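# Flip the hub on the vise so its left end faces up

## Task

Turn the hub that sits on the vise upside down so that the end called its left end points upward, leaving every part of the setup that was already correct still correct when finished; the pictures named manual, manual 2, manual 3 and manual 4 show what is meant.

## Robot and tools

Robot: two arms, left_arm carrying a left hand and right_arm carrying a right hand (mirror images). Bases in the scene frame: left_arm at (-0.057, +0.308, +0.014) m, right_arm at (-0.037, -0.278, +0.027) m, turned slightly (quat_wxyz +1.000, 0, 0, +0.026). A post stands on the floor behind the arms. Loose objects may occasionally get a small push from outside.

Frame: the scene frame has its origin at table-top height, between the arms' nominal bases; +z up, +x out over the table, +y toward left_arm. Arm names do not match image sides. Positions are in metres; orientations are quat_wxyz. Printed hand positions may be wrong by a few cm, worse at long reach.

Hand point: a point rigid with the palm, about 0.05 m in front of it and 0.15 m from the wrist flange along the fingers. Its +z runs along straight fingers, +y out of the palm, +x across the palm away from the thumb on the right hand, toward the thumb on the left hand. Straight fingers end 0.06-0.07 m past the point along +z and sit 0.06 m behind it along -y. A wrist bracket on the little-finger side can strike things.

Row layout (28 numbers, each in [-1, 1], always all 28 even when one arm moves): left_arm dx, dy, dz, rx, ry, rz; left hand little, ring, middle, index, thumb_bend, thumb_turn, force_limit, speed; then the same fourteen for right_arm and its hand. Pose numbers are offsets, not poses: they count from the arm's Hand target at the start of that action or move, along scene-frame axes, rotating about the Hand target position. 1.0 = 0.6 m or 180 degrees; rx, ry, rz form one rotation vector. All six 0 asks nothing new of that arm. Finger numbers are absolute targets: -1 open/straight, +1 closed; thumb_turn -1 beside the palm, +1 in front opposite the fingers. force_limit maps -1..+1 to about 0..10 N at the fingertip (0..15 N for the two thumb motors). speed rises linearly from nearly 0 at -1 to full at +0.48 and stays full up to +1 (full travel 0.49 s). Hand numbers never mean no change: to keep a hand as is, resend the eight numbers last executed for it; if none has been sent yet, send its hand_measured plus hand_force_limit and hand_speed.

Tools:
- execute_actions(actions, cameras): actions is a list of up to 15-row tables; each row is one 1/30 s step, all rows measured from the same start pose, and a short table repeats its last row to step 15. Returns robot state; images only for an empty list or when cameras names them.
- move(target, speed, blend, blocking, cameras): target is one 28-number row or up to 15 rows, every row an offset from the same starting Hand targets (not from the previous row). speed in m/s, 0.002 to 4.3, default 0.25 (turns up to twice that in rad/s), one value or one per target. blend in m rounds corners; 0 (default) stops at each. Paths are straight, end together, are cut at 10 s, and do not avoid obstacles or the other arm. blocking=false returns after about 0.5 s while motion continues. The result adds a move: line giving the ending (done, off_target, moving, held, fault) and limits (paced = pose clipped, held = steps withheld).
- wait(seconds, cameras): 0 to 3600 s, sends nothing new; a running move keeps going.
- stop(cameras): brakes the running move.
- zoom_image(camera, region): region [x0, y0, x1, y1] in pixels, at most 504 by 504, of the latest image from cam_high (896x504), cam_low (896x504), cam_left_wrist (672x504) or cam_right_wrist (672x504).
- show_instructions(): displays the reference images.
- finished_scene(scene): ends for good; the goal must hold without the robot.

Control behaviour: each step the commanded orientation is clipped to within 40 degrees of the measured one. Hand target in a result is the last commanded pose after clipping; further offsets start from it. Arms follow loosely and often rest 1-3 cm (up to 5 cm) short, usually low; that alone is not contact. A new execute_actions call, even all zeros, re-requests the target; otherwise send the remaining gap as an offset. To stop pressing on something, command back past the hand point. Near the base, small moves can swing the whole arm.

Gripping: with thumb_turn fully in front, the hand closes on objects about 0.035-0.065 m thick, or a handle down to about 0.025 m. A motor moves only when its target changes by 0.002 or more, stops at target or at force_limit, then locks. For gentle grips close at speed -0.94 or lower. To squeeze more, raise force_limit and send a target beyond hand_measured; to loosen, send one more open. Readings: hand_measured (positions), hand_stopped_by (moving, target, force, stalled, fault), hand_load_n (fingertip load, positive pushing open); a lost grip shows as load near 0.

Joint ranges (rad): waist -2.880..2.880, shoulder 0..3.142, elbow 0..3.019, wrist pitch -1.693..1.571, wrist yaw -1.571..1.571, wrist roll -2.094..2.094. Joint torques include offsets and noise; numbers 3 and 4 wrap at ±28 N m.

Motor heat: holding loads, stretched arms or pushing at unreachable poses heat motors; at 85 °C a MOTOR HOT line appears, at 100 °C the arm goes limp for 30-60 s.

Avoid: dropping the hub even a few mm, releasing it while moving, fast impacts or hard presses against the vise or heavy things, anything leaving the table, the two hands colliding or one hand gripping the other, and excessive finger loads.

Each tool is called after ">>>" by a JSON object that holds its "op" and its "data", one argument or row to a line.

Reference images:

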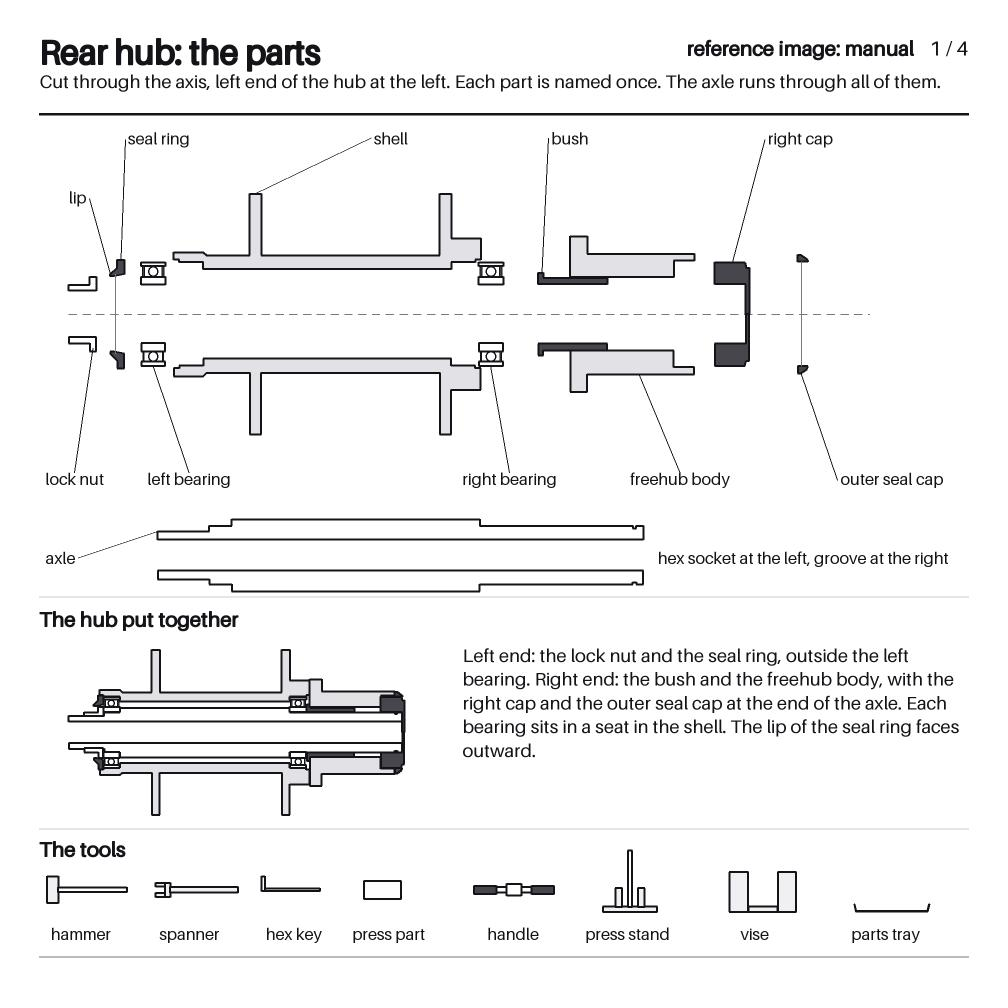

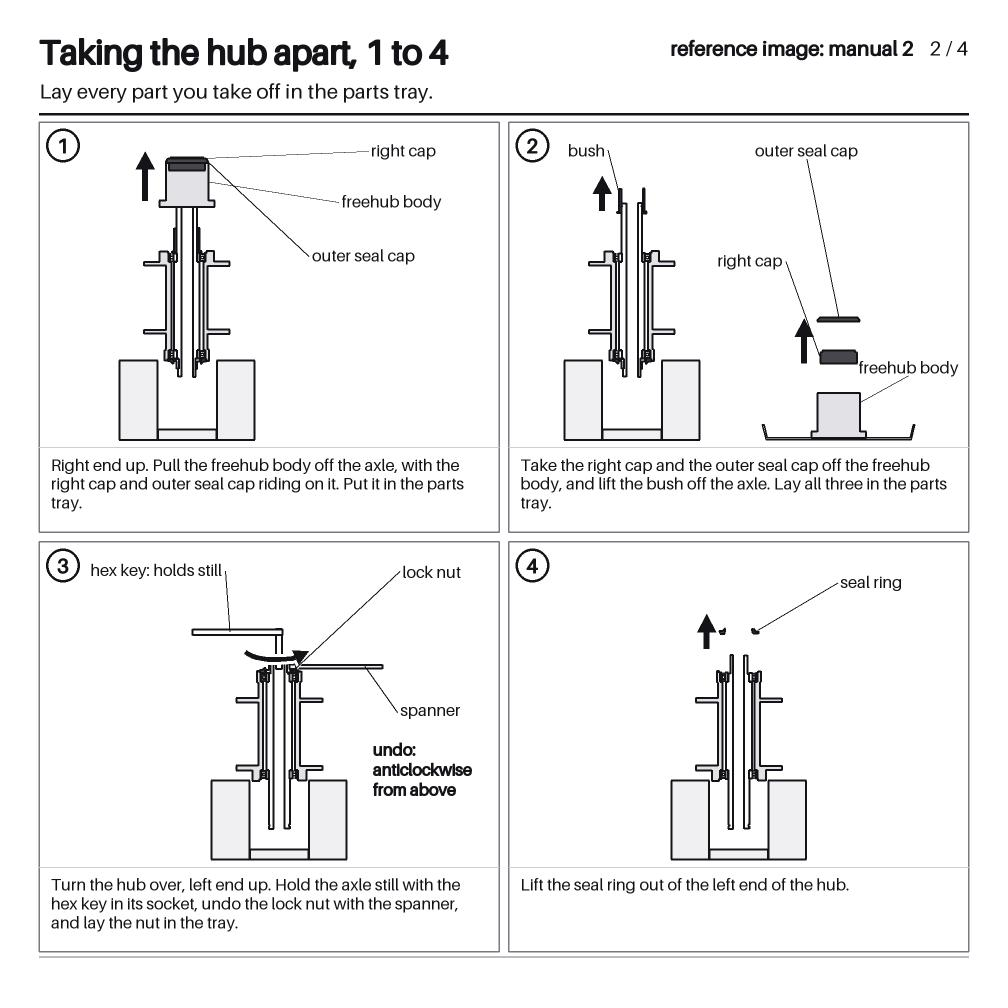

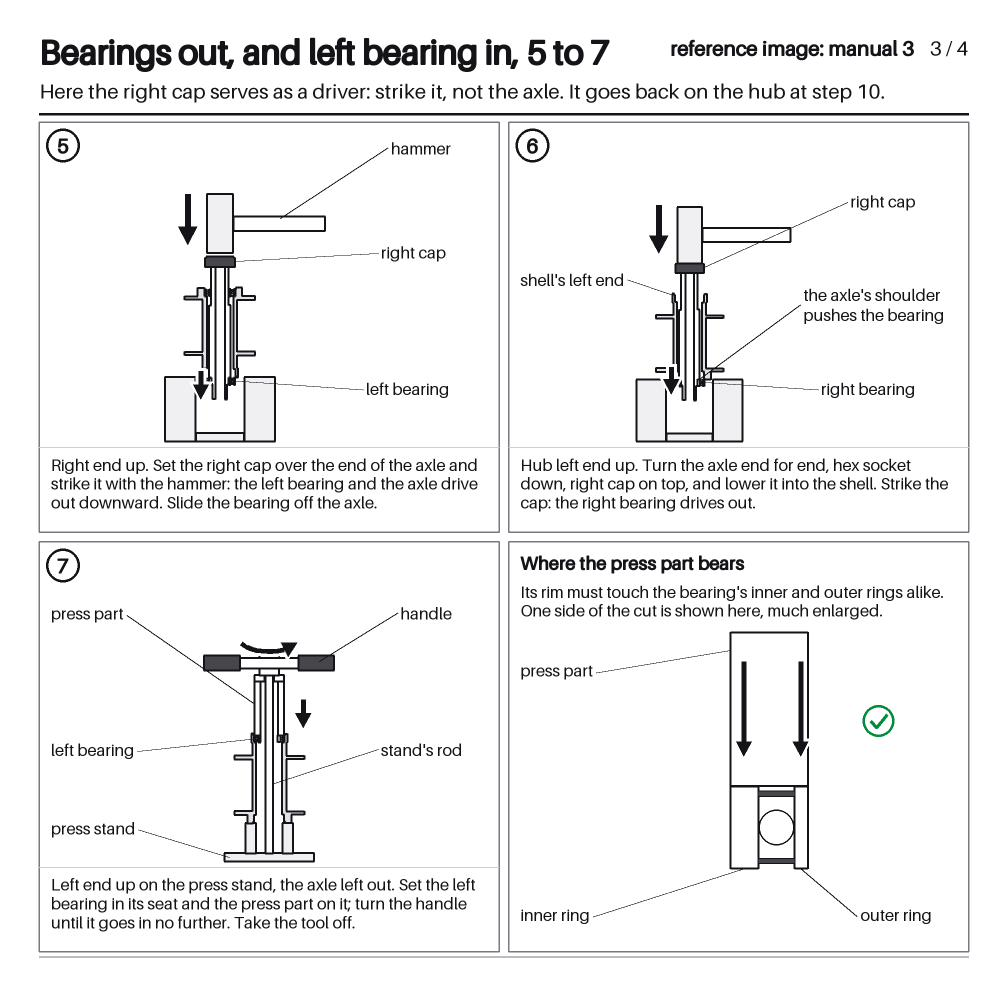

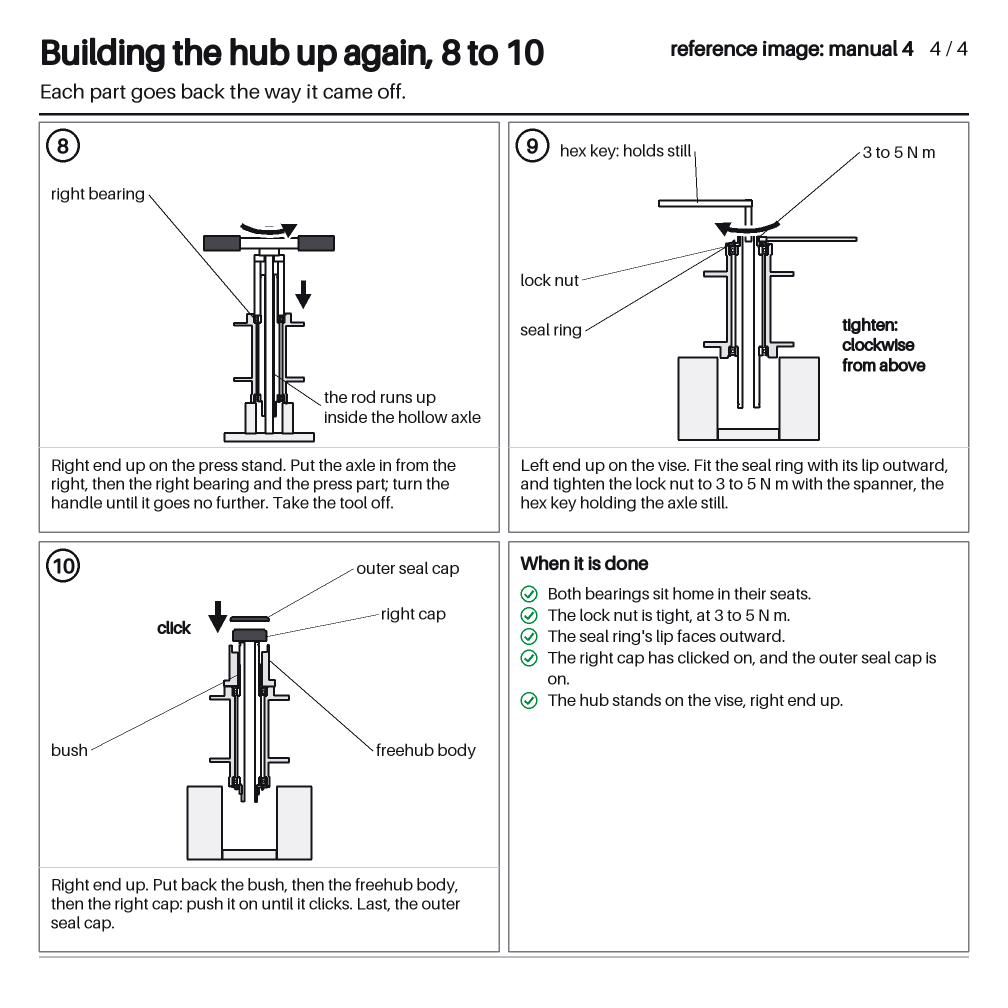

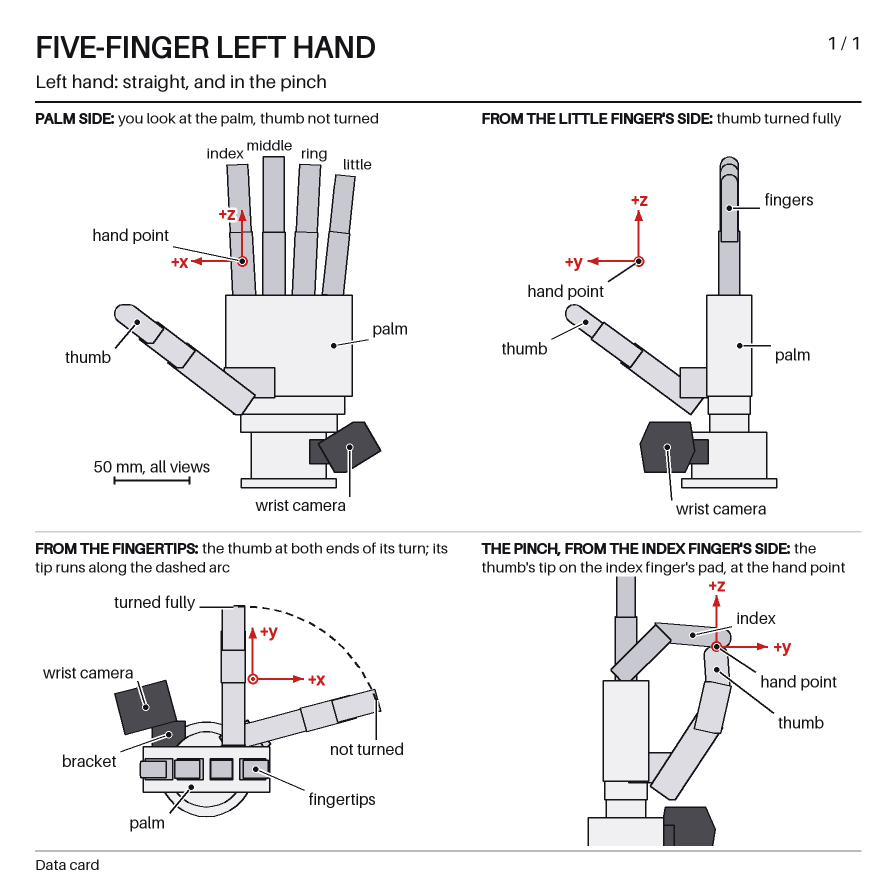

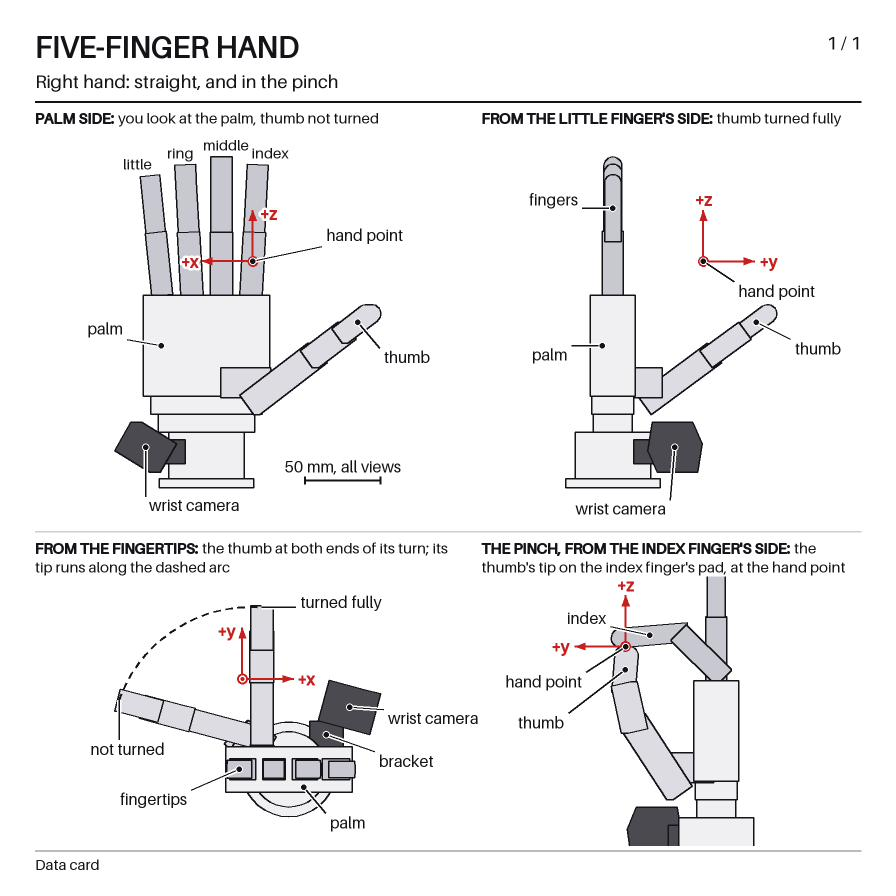

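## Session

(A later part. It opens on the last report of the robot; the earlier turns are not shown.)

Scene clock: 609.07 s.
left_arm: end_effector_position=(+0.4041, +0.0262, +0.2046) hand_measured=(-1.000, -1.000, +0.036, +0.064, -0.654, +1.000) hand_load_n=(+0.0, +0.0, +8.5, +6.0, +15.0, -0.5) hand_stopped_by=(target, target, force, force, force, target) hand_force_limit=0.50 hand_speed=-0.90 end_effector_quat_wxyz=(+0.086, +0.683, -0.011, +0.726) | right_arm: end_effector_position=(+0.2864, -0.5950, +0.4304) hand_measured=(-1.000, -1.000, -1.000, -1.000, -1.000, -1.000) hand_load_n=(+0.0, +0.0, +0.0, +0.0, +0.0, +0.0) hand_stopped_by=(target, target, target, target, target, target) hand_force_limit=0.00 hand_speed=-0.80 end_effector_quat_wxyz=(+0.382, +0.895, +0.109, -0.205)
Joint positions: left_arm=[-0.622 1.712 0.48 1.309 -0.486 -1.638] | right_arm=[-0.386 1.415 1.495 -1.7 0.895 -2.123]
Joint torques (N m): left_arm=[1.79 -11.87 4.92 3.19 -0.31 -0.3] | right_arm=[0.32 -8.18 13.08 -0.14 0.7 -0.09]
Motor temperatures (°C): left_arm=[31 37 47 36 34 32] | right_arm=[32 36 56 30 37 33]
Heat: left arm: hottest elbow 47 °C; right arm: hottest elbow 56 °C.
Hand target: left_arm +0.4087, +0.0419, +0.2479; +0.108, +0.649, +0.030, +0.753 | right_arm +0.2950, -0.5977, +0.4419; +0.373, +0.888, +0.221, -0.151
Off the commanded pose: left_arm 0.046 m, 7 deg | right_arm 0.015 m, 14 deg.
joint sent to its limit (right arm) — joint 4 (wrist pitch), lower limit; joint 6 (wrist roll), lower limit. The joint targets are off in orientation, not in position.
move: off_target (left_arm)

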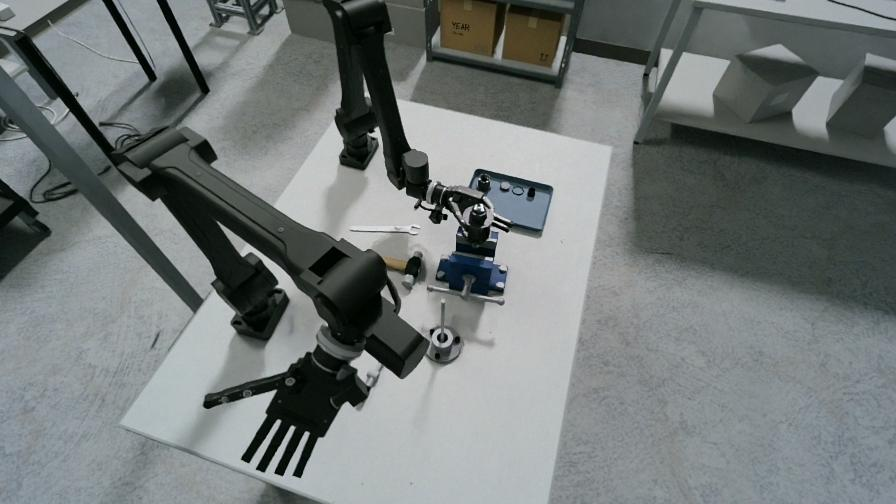

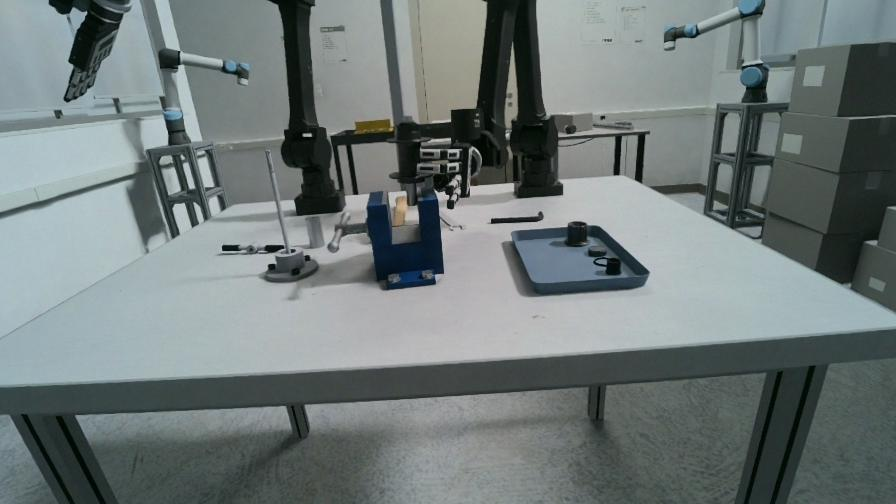

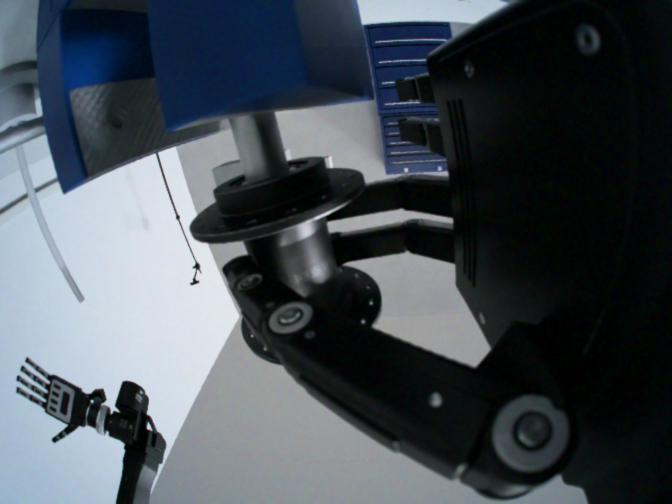

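>>> {"op": "move", "data": {
  "target": [0,0,-0.02,0,0,0,-1,-1,0.4,0.4,0.35,1,0.5,-0.9,0,0,0,0,0,0,-1,-1,-1,-1,-1,-1,0,-0.8],
  "speed": 0.03,
  "cameras": ["cam_high","cam_low","cam_left_wrist"]
}}

>>> {"op": "zoom_image", "data": {
  "camera": "cam_low",
  "region": [350, 120, 460, 230]
}}

>>> {"op": "zoom_image", "data": {
  "camera": "cam_high",
  "region": [420, 180, 530, 290]
}}

Scene clock: 638.77 s.
left_arm: end_effector_position=(+0.4020, +0.0294, +0.2048) hand_measured=(-1.000, -1.000, +0.036, +0.064, -0.654, +1.000) hand_load_n=(+0.0, +0.0, +8.0, +6.0, +15.0, -0.5) hand_stopped_by=(target, target, force, force, force, target) hand_force_limit=0.50 hand_speed=-0.90 end_effector_quat_wxyz=(+0.089, +0.677, -0.006, +0.731) | right_arm: end_effector_position=(+0.2864, -0.5950, +0.4304) hand_measured=(-1.000, -1.000, -1.000, -1.000, -1.000, -1.000) hand_load_n=(+0.0, +0.0, +0.0, +0.0, +0.0, +0.0) hand_stopped_by=(target, target, target, target, target, target) hand_force_limit=0.00 hand_speed=-0.80 end_effector_quat_wxyz=(+0.382, +0.895, +0.109, -0.205)
Joint positions: left_arm=[-0.62 1.727 0.473 1.349 -0.486 -1.638] | right_arm=[-0.386 1.415 1.495 -1.7 0.895 -2.123]
Joint torques (N m): left_arm=[1.85 -9.88 5.2 3.48 -0.3 -0.27] | right_arm=[-0.32 -7.94 13.26 0.02 0.68 -0.09]
Motor temperatures (°C): left_arm=[31 37 45 36 34 31] | right_arm=[32 36 56 30 37 33]
Heat: left arm: hottest elbow 45 °C; right arm: hottest elbow 56 °C.
Hand target: left_arm +0.4088, +0.0420, +0.2358; +0.108, +0.649, +0.031, +0.753 | right_arm +0.2950, -0.5977, +0.4419; +0.373, +0.888, +0.221, -0.151
Off the commanded pose: left_arm 0.034 m, 6 deg | right_arm 0.015 m, 14 deg.
joint sent to its limit (right arm) — joint 4 (wrist pitch), lower limit; joint 6 (wrist roll), lower limit. The joint targets are off in orientation, not in position.
move: off_target (left_arm)

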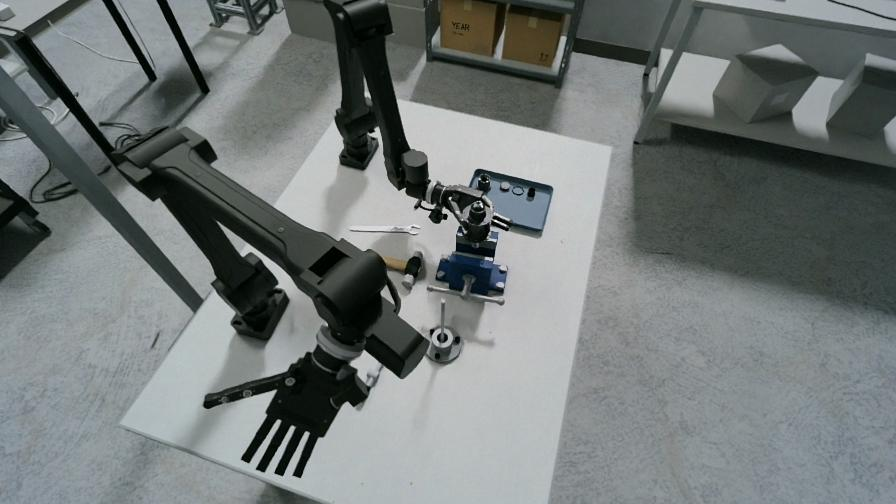

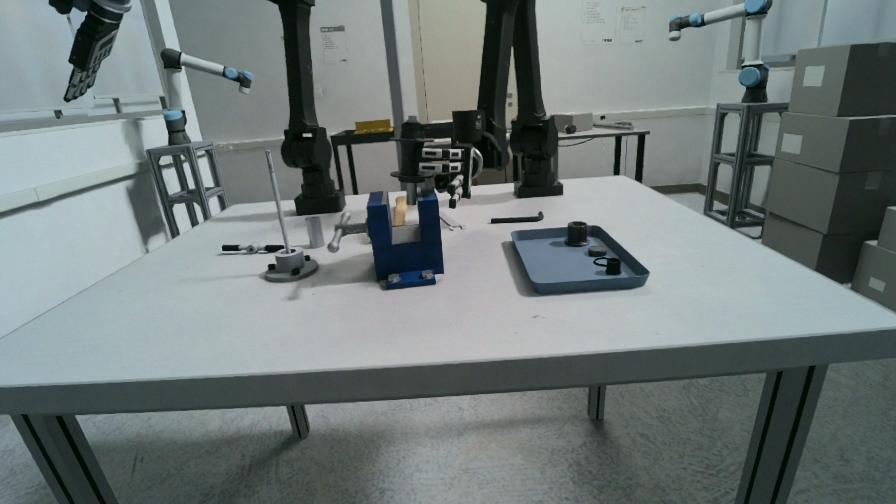

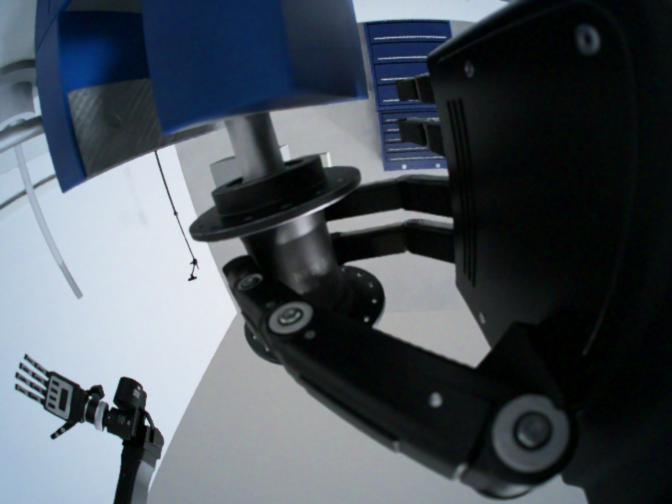

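Scaled by 4.582 from the camera's image (finer frame: 1280x720).

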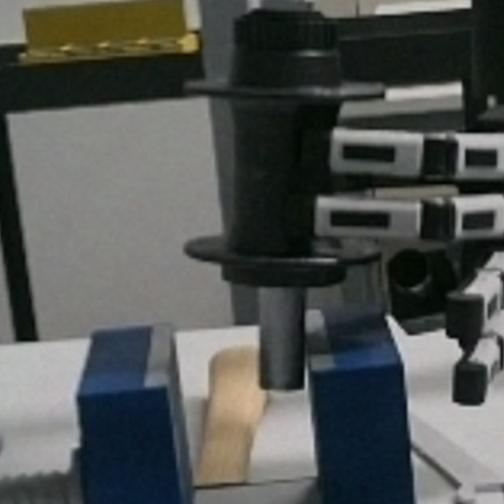

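Scaled by 4.582 from the camera's image (finer frame: 1280x720).

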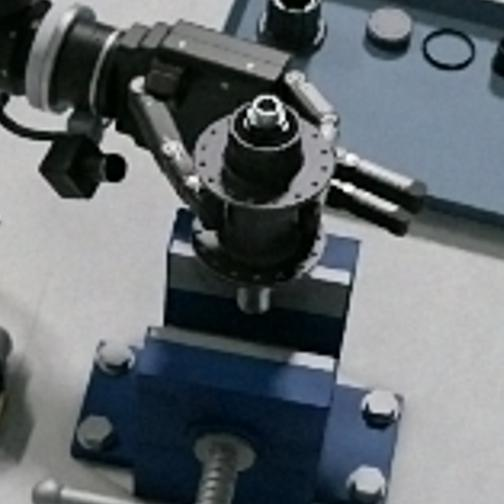

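>>> {"op": "move", "data": {
  "target": [0,-0.008,-0.02,0.035,0,0,-1,-1,0.4,0.4,0.35,1,0.5,-0.9,0,0,0,0,0,0,-1,-1,-1,-1,-1,-1,0,-0.8],
  "speed": 0.04,
  "cameras": ["cam_high","cam_low","cam_left_wrist"]
}}

>>> {"op": "zoom_image", "data": {
  "camera": "cam_low",
  "region": [350, 120, 460, 230]
}}

>>> {"op": "zoom_image", "data": {
  "camera": "cam_high",
  "region": [420, 180, 530, 290]
}}

Scene clock: 645.97 s.
left_arm: end_effector_position=(+0.4012, +0.0246, +0.1997) hand_measured=(-1.000, -1.000, +0.036, +0.064, -0.654, +1.000) hand_load_n=(+0.0, +0.0, +8.5, +6.0, +15.0, -1.0) hand_stopped_by=(target, target, force, force, force, target) hand_force_limit=0.50 hand_speed=-0.90 end_effector_quat_wxyz=(+0.067, +0.676, -0.038, +0.733) | right_arm: end_effector_position=(+0.2864, -0.5950, +0.4304) hand_measured=(-1.000, -1.000, -1.000, -1.000, -1.000, -1.000) hand_load_n=(+0.0, +0.0, +0.0, +0.0, -0.5, +0.0) hand_stopped_by=(target, target, target, target, target, target) hand_force_limit=0.00 hand_speed=-0.80 end_effector_quat_wxyz=(+0.382, +0.895, +0.109, -0.205)
Joint positions: left_arm=[-0.616 1.731 0.473 1.353 -0.466 -1.564] | right_arm=[-0.386 1.415 1.495 -1.7 0.895 -2.123]
Joint torques (N m): left_arm=[2.08 -10.17 4.75 3.17 -0.35 -0.08] | right_arm=[0.38 -7.65 13.16 -0.16 0.71 -0.14]
Motor temperatures (°C): left_arm=[31 37 45 36 34 31] | right_arm=[32 36 56 30 37 33]
Heat: left arm: hottest elbow 45 °C; right arm: hottest elbow 56 °C.
Hand target: left_arm +0.4088, +0.0372, +0.2238; +0.072, +0.654, -0.011, +0.753 | right_arm +0.2950, -0.5977, +0.4419; +0.373, +0.888, +0.221, -0.151
Off the commanded pose: left_arm 0.028 m, 5 deg | right_arm 0.015 m, 14 deg.
joint sent to its limit (right arm) — joint 4 (wrist pitch), lower limit; joint 6 (wrist roll), lower limit. The joint targets are off in orientation, not in position.
move: off_target (left_arm)

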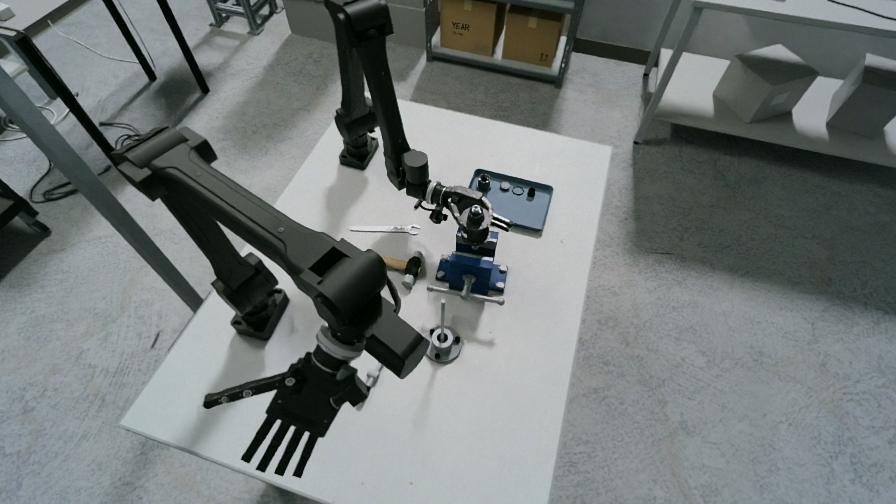

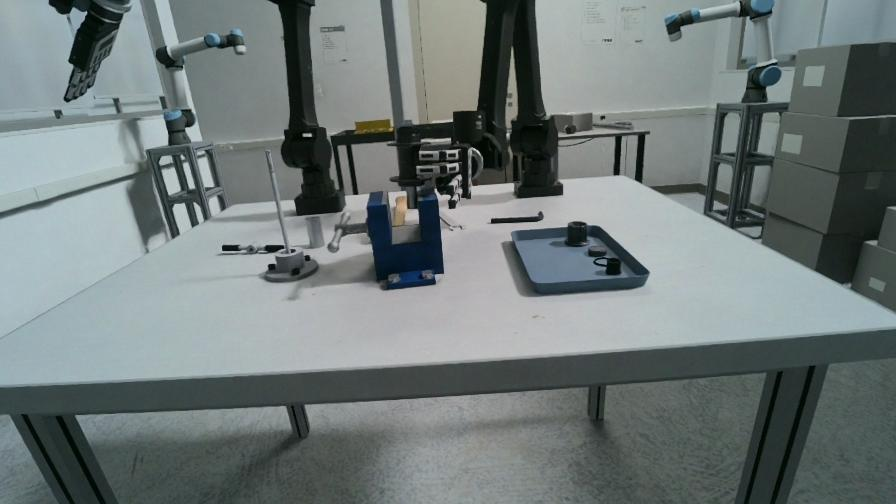

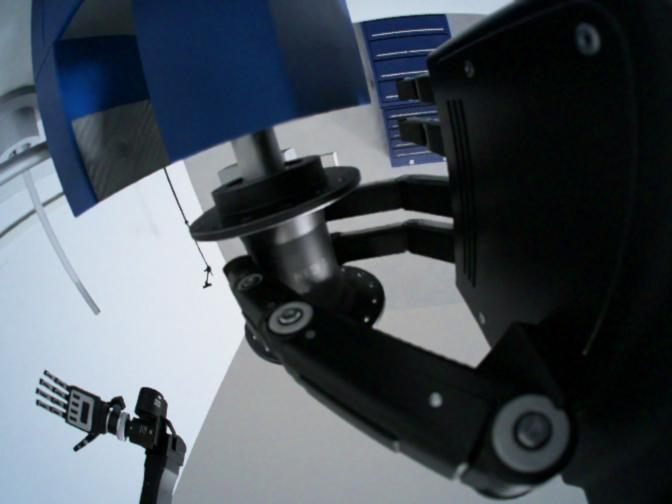

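Scaled by 4.582 from the camera's image (finer frame: 1280x720).

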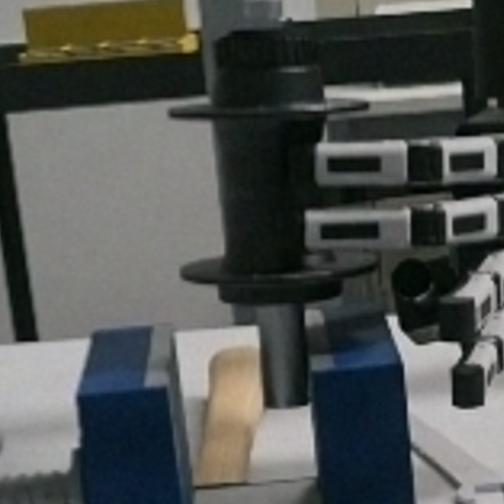

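Scaled by 4.582 from the camera's image (finer frame: 1280x720).

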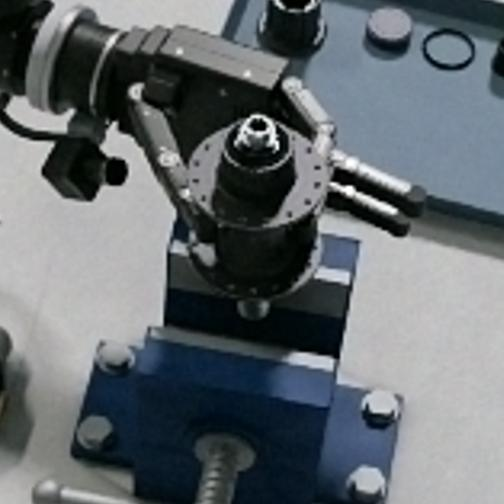

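>>> {"op": "move", "data": {
  "target": [0.0,-0.022,0,0.004,0.02,0.022,-1,-1,0.4,0.4,0.35,1,0.5,-0.9,0,0,0,0,0,0,-1,-1,-1,-1,-1,-1,0,-0.8],
  "speed": 0.04,
  "cameras": ["cam_high","cam_low"]
}}

>>> {"op": "zoom_image", "data": {
  "camera": "cam_low",
  "region": [350, 120, 460, 230]
}}

>>> {"op": "zoom_image", "data": {
  "camera": "cam_high",
  "region": [420, 180, 530, 290]
}}

Scene clock: 657.23 s.
left_arm: end_effector_position=(+0.4036, +0.0279, +0.1881) hand_measured=(-1.000, -1.000, +0.036, +0.064, -0.654, +1.000) hand_load_n=(+0.0, +0.0, +9.0, +7.0, +14.5, -1.0) hand_stopped_by=(target, target, force, force, force, target) hand_force_limit=0.50 hand_speed=-0.90 end_effector_quat_wxyz=(+0.021, +0.700, -0.016, +0.714) | right_arm: end_effector_position=(+0.2864, -0.5950, +0.4304) hand_measured=(-1.000, -1.000, -1.000, -1.000, -1.000, -1.000) hand_load_n=(-0.5, +0.0, +0.0, +0.0, +0.0, +0.0) hand_stopped_by=(target, target, target, target, target, target) hand_force_limit=0.00 hand_speed=-0.80 end_effector_quat_wxyz=(+0.382, +0.895, +0.109, -0.205)
Joint positions: left_arm=[-0.661 1.701 0.477 1.248 -0.608 -1.563] | right_arm=[-0.386 1.415 1.495 -1.7 0.895 -2.123]
Joint torques (N m): left_arm=[-0.56 -12.45 6.34 1.81 -0.43 -0.14] | right_arm=[0.85 -7.77 13.18 0.06 0.71 -0.12]
Motor temperatures (°C): left_arm=[31 37 45 36 34 31] | right_arm=[32 36 57 30 37 32]
Heat: left arm: hottest elbow 45 °C; right arm: hottest elbow 57 °C.
Hand target: left_arm +0.4088, +0.0239, +0.2240; +0.043, +0.677, +0.009, +0.734 | right_arm +0.2950, -0.5977, +0.4419; +0.373, +0.888, +0.221, -0.151
Off the commanded pose: left_arm 0.036 m, 5 deg | right_arm 0.015 m, 14 deg.
joint sent to its limit (right arm) — joint 4 (wrist pitch), lower limit; joint 6 (wrist roll), lower limit. The joint targets are off in orientation, not in position.
move: off_target (left_arm)

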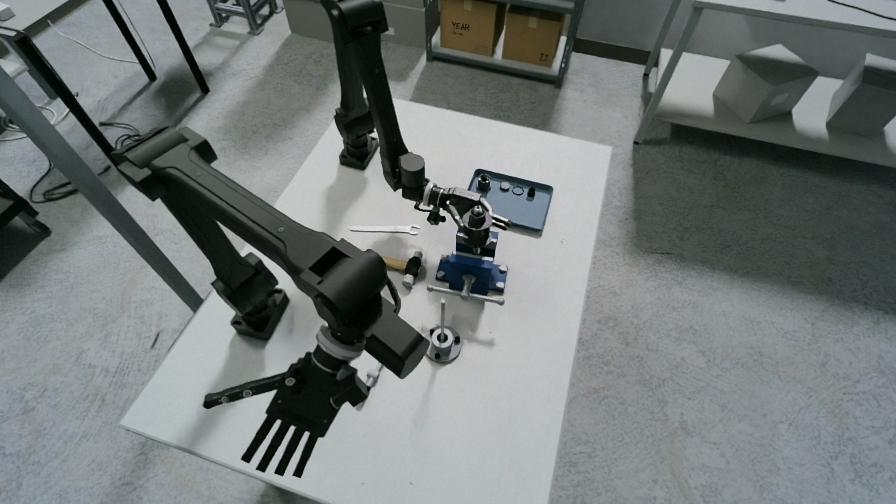

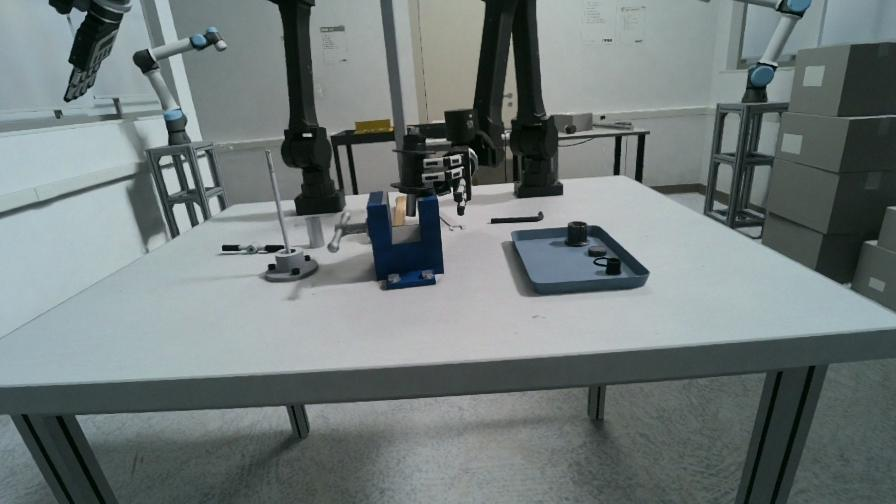

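Scaled by 4.582 from the camera's image (finer frame: 1280x720).

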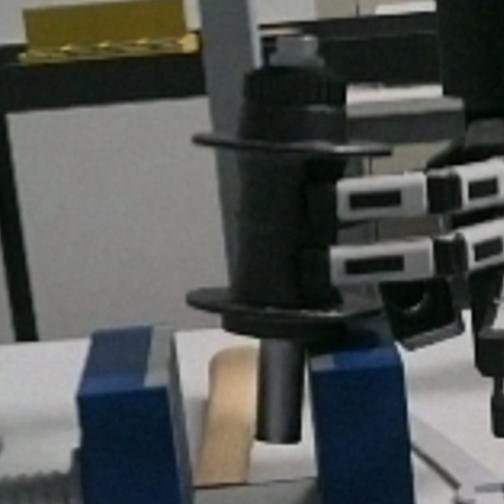

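Scaled by 4.582 from the camera's image (finer frame: 1280x720).

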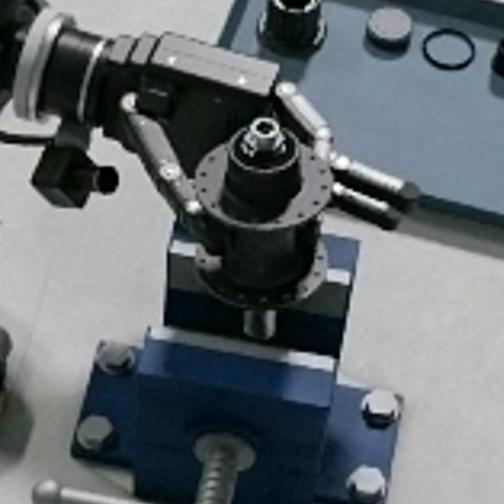

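>>> {"op": "move", "data": {
  "target": [0.0,-0.022,0.003,0.028,0,0,-1,-1,0.4,0.4,0.35,1,0.5,-0.9,0,0,0,0,0,0,-1,-1,-1,-1,-1,-1,0,-0.8],
  "speed": 0.04,
  "cameras": ["cam_high","cam_low"]
}}

>>> {"op": "zoom_image", "data": {
  "camera": "cam_low",
  "region": [350, 120, 460, 230]
}}

>>> {"op": "zoom_image", "data": {
  "camera": "cam_high",
  "region": [420, 180, 530, 290]
}}

Scene clock: 676.70 s.
left_arm: end_effector_position=(+0.4032, +0.0225, +0.1884) hand_measured=(-1.000, -1.000, +0.036, +0.064, -0.654, +1.000) hand_load_n=(+0.0, +0.0, +8.5, +7.5, +14.5, -0.5) hand_stopped_by=(target, target, force, force, force, target) hand_force_limit=0.50 hand_speed=-0.90 end_effector_quat_wxyz=(-0.010, +0.702, -0.040, +0.711) | right_arm: end_effector_position=(+0.2864, -0.5950, +0.4304) hand_measured=(-1.000, -1.000, -1.000, -1.000, -1.000, -1.000) hand_load_n=(+0.0, +0.0, +0.0, +0.0, -0.5, +0.0) hand_stopped_by=(target, target, target, target, target, target) hand_force_limit=0.00 hand_speed=-0.80 end_effector_quat_wxyz=(+0.382, +0.895, +0.109, -0.205)
Joint positions: left_arm=[-0.674 1.675 0.483 1.206 -0.629 -1.491] | right_arm=[-0.386 1.415 1.495 -1.7 0.895 -2.123]
Joint torques (N m): left_arm=[-1.55 -12.4 7.36 1.78 -0.05 0.01] | right_arm=[0.62 -8 13.23 0.09 0.71 -0.11]
Motor temperatures (°C): left_arm=[31 37 45 36 35 31] | right_arm=[32 36 57 30 37 32]
Heat: left arm: hottest elbow 45 °C; right arm: hottest elbow 57 °C.
Hand target: left_arm +0.4088, +0.0109, +0.2258; +0.013, +0.678, -0.023, +0.734 | right_arm +0.2950, -0.5977, +0.4419; +0.373, +0.888, +0.221, -0.151
Off the commanded pose: left_arm 0.040 m, 5 deg | right_arm 0.015 m, 14 deg.
joint sent to its limit (right arm) — joint 4 (wrist pitch), lower limit; joint 6 (wrist roll), lower limit. The joint targets are off in orientation, not in position.
move: off_target (left_arm)

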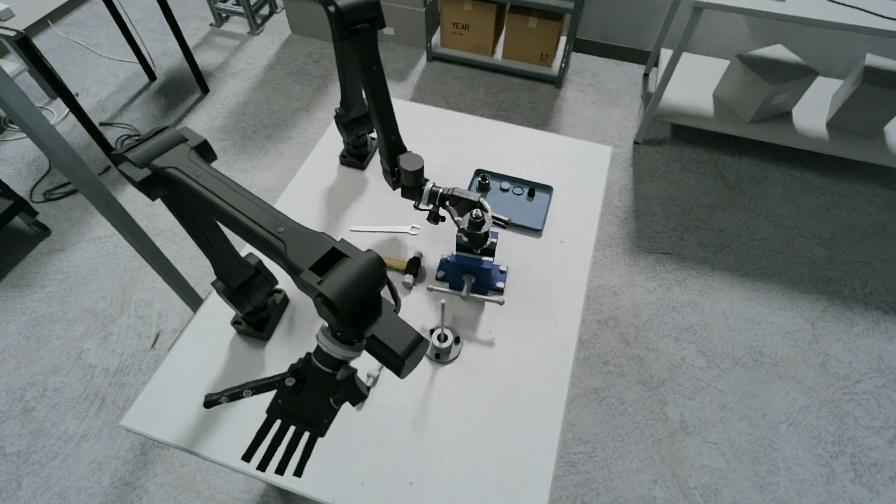

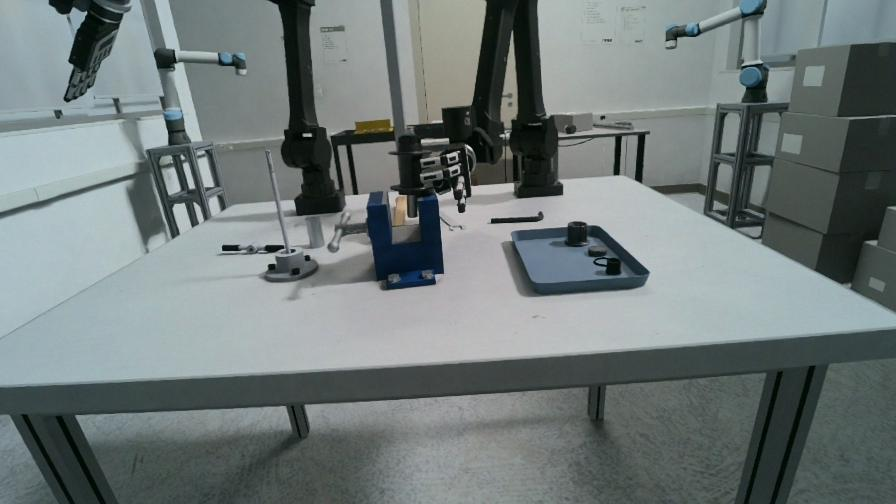

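Scaled by 4.582 from the camera's image (finer frame: 1280x720).

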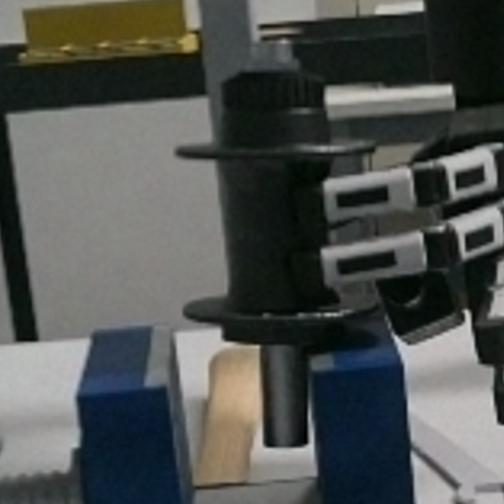

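Scaled by 4.582 from the camera's image (finer frame: 1280x720).

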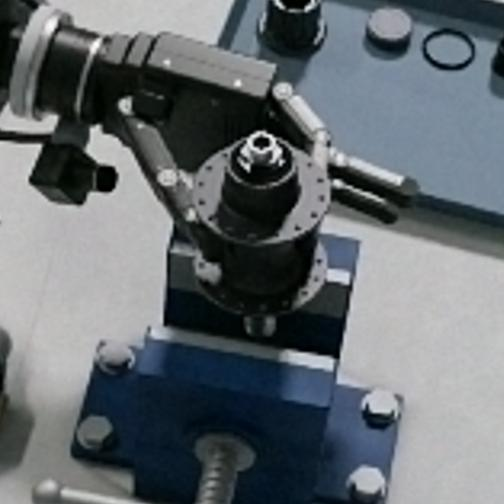

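>>> {"op": "move", "data": {
  "target": [
    [0.0,0,0.015,0,0,0,-1,-1,0.4,0.4,0.35,1,0.5,-0.9,0,0,0,0,0,0,-1,-1,-1,-1,-1,-1,0,-0.8],
    [0.0,-0.02,0.015,0,0,0,-1,-1,0.4,0.4,0.35,1,0.5,-0.9,0,0,0,0,0,0,-1,-1,-1,-1,-1,-1,0,-0.8]
  ],
  "speed": 0.04,
  "cameras": ["cam_high","cam_low"]
}}

>>> {"op": "zoom_image", "data": {
  "camera": "cam_low",
  "region": [350, 120, 460, 230]
}}

Scene clock: 682.73 s.
left_arm: end_effector_position=(+0.4004, +0.0150, +0.1889) hand_measured=(-1.000, -1.000, +0.036, +0.064, -0.654, +1.000) hand_load_n=(+0.0, +0.0, +9.0, +7.5, +14.5, -1.0) hand_stopped_by=(target, target, force, force, force, target) hand_force_limit=0.50 hand_speed=-0.90 end_effector_quat_wxyz=(-0.021, +0.707, -0.049, +0.705) | right_arm: end_effector_position=(+0.2864, -0.5950, +0.4304) hand_measured=(-1.000, -1.000, -1.000, -1.000, -1.000, -1.000) hand_load_n=(+0.0, +0.0, +0.0, +0.0, +0.0, +0.0) hand_stopped_by=(target, target, target, target, target, target) hand_force_limit=0.00 hand_speed=-0.80 end_effector_quat_wxyz=(+0.382, +0.895, +0.109, -0.205)
Joint positions: left_arm=[-0.697 1.652 0.49 1.157 -0.657 -1.475] | right_arm=[-0.386 1.415 1.495 -1.7 0.895 -2.123]
Joint torques (N m): left_arm=[-1.32 -10.93 8.42 2.02 0.05 -0.13] | right_arm=[0.79 -8.12 13.08 0.03 0.73 -0.11]
Motor temperatures (°C): left_arm=[31 37 46 36 34 31] | right_arm=[32 36 57 30 37 32]
Heat: left arm: hottest elbow 46 °C; right arm: hottest elbow 57 °C.
Hand target: left_arm +0.4088, -0.0012, +0.2346; +0.013, +0.679, -0.023, +0.734 | right_arm +0.2950, -0.5977, +0.4419; +0.373, +0.888, +0.221, -0.151
Off the commanded pose: left_arm 0.049 m, 7 deg | right_arm 0.015 m, 14 deg.
joint sent to its limit (right arm) — joint 4 (wrist pitch), lower limit; joint 6 (wrist roll), lower limit. The joint targets are off in orientation, not in position.
move: off_target (left_arm)

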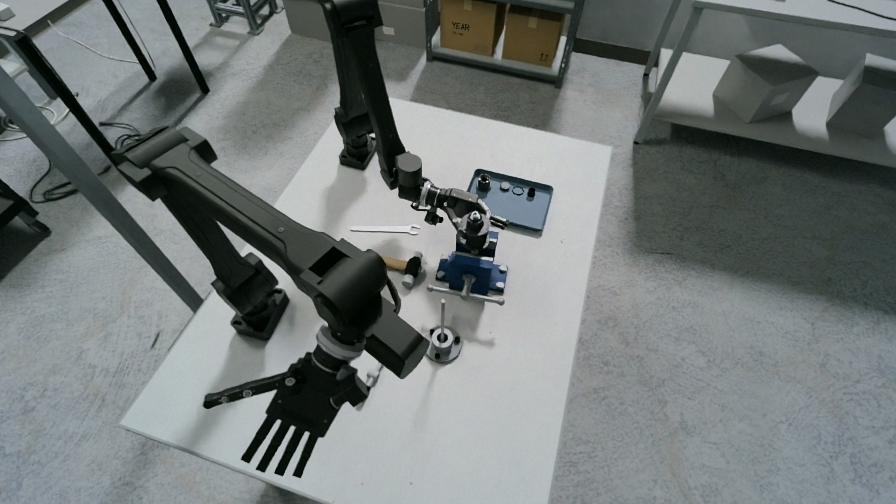

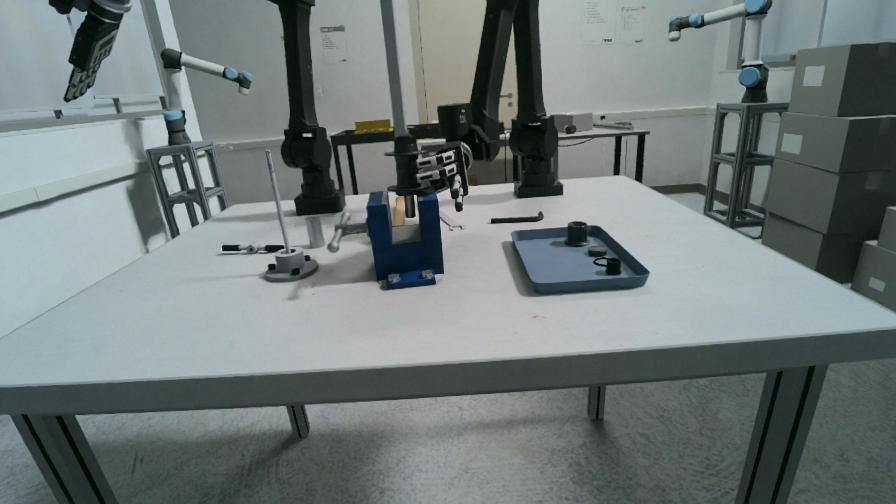

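Scaled by 4.582 from the camera's image (finer frame: 1280x720).

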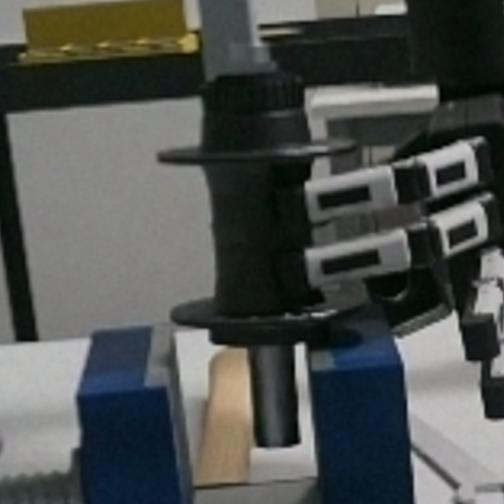

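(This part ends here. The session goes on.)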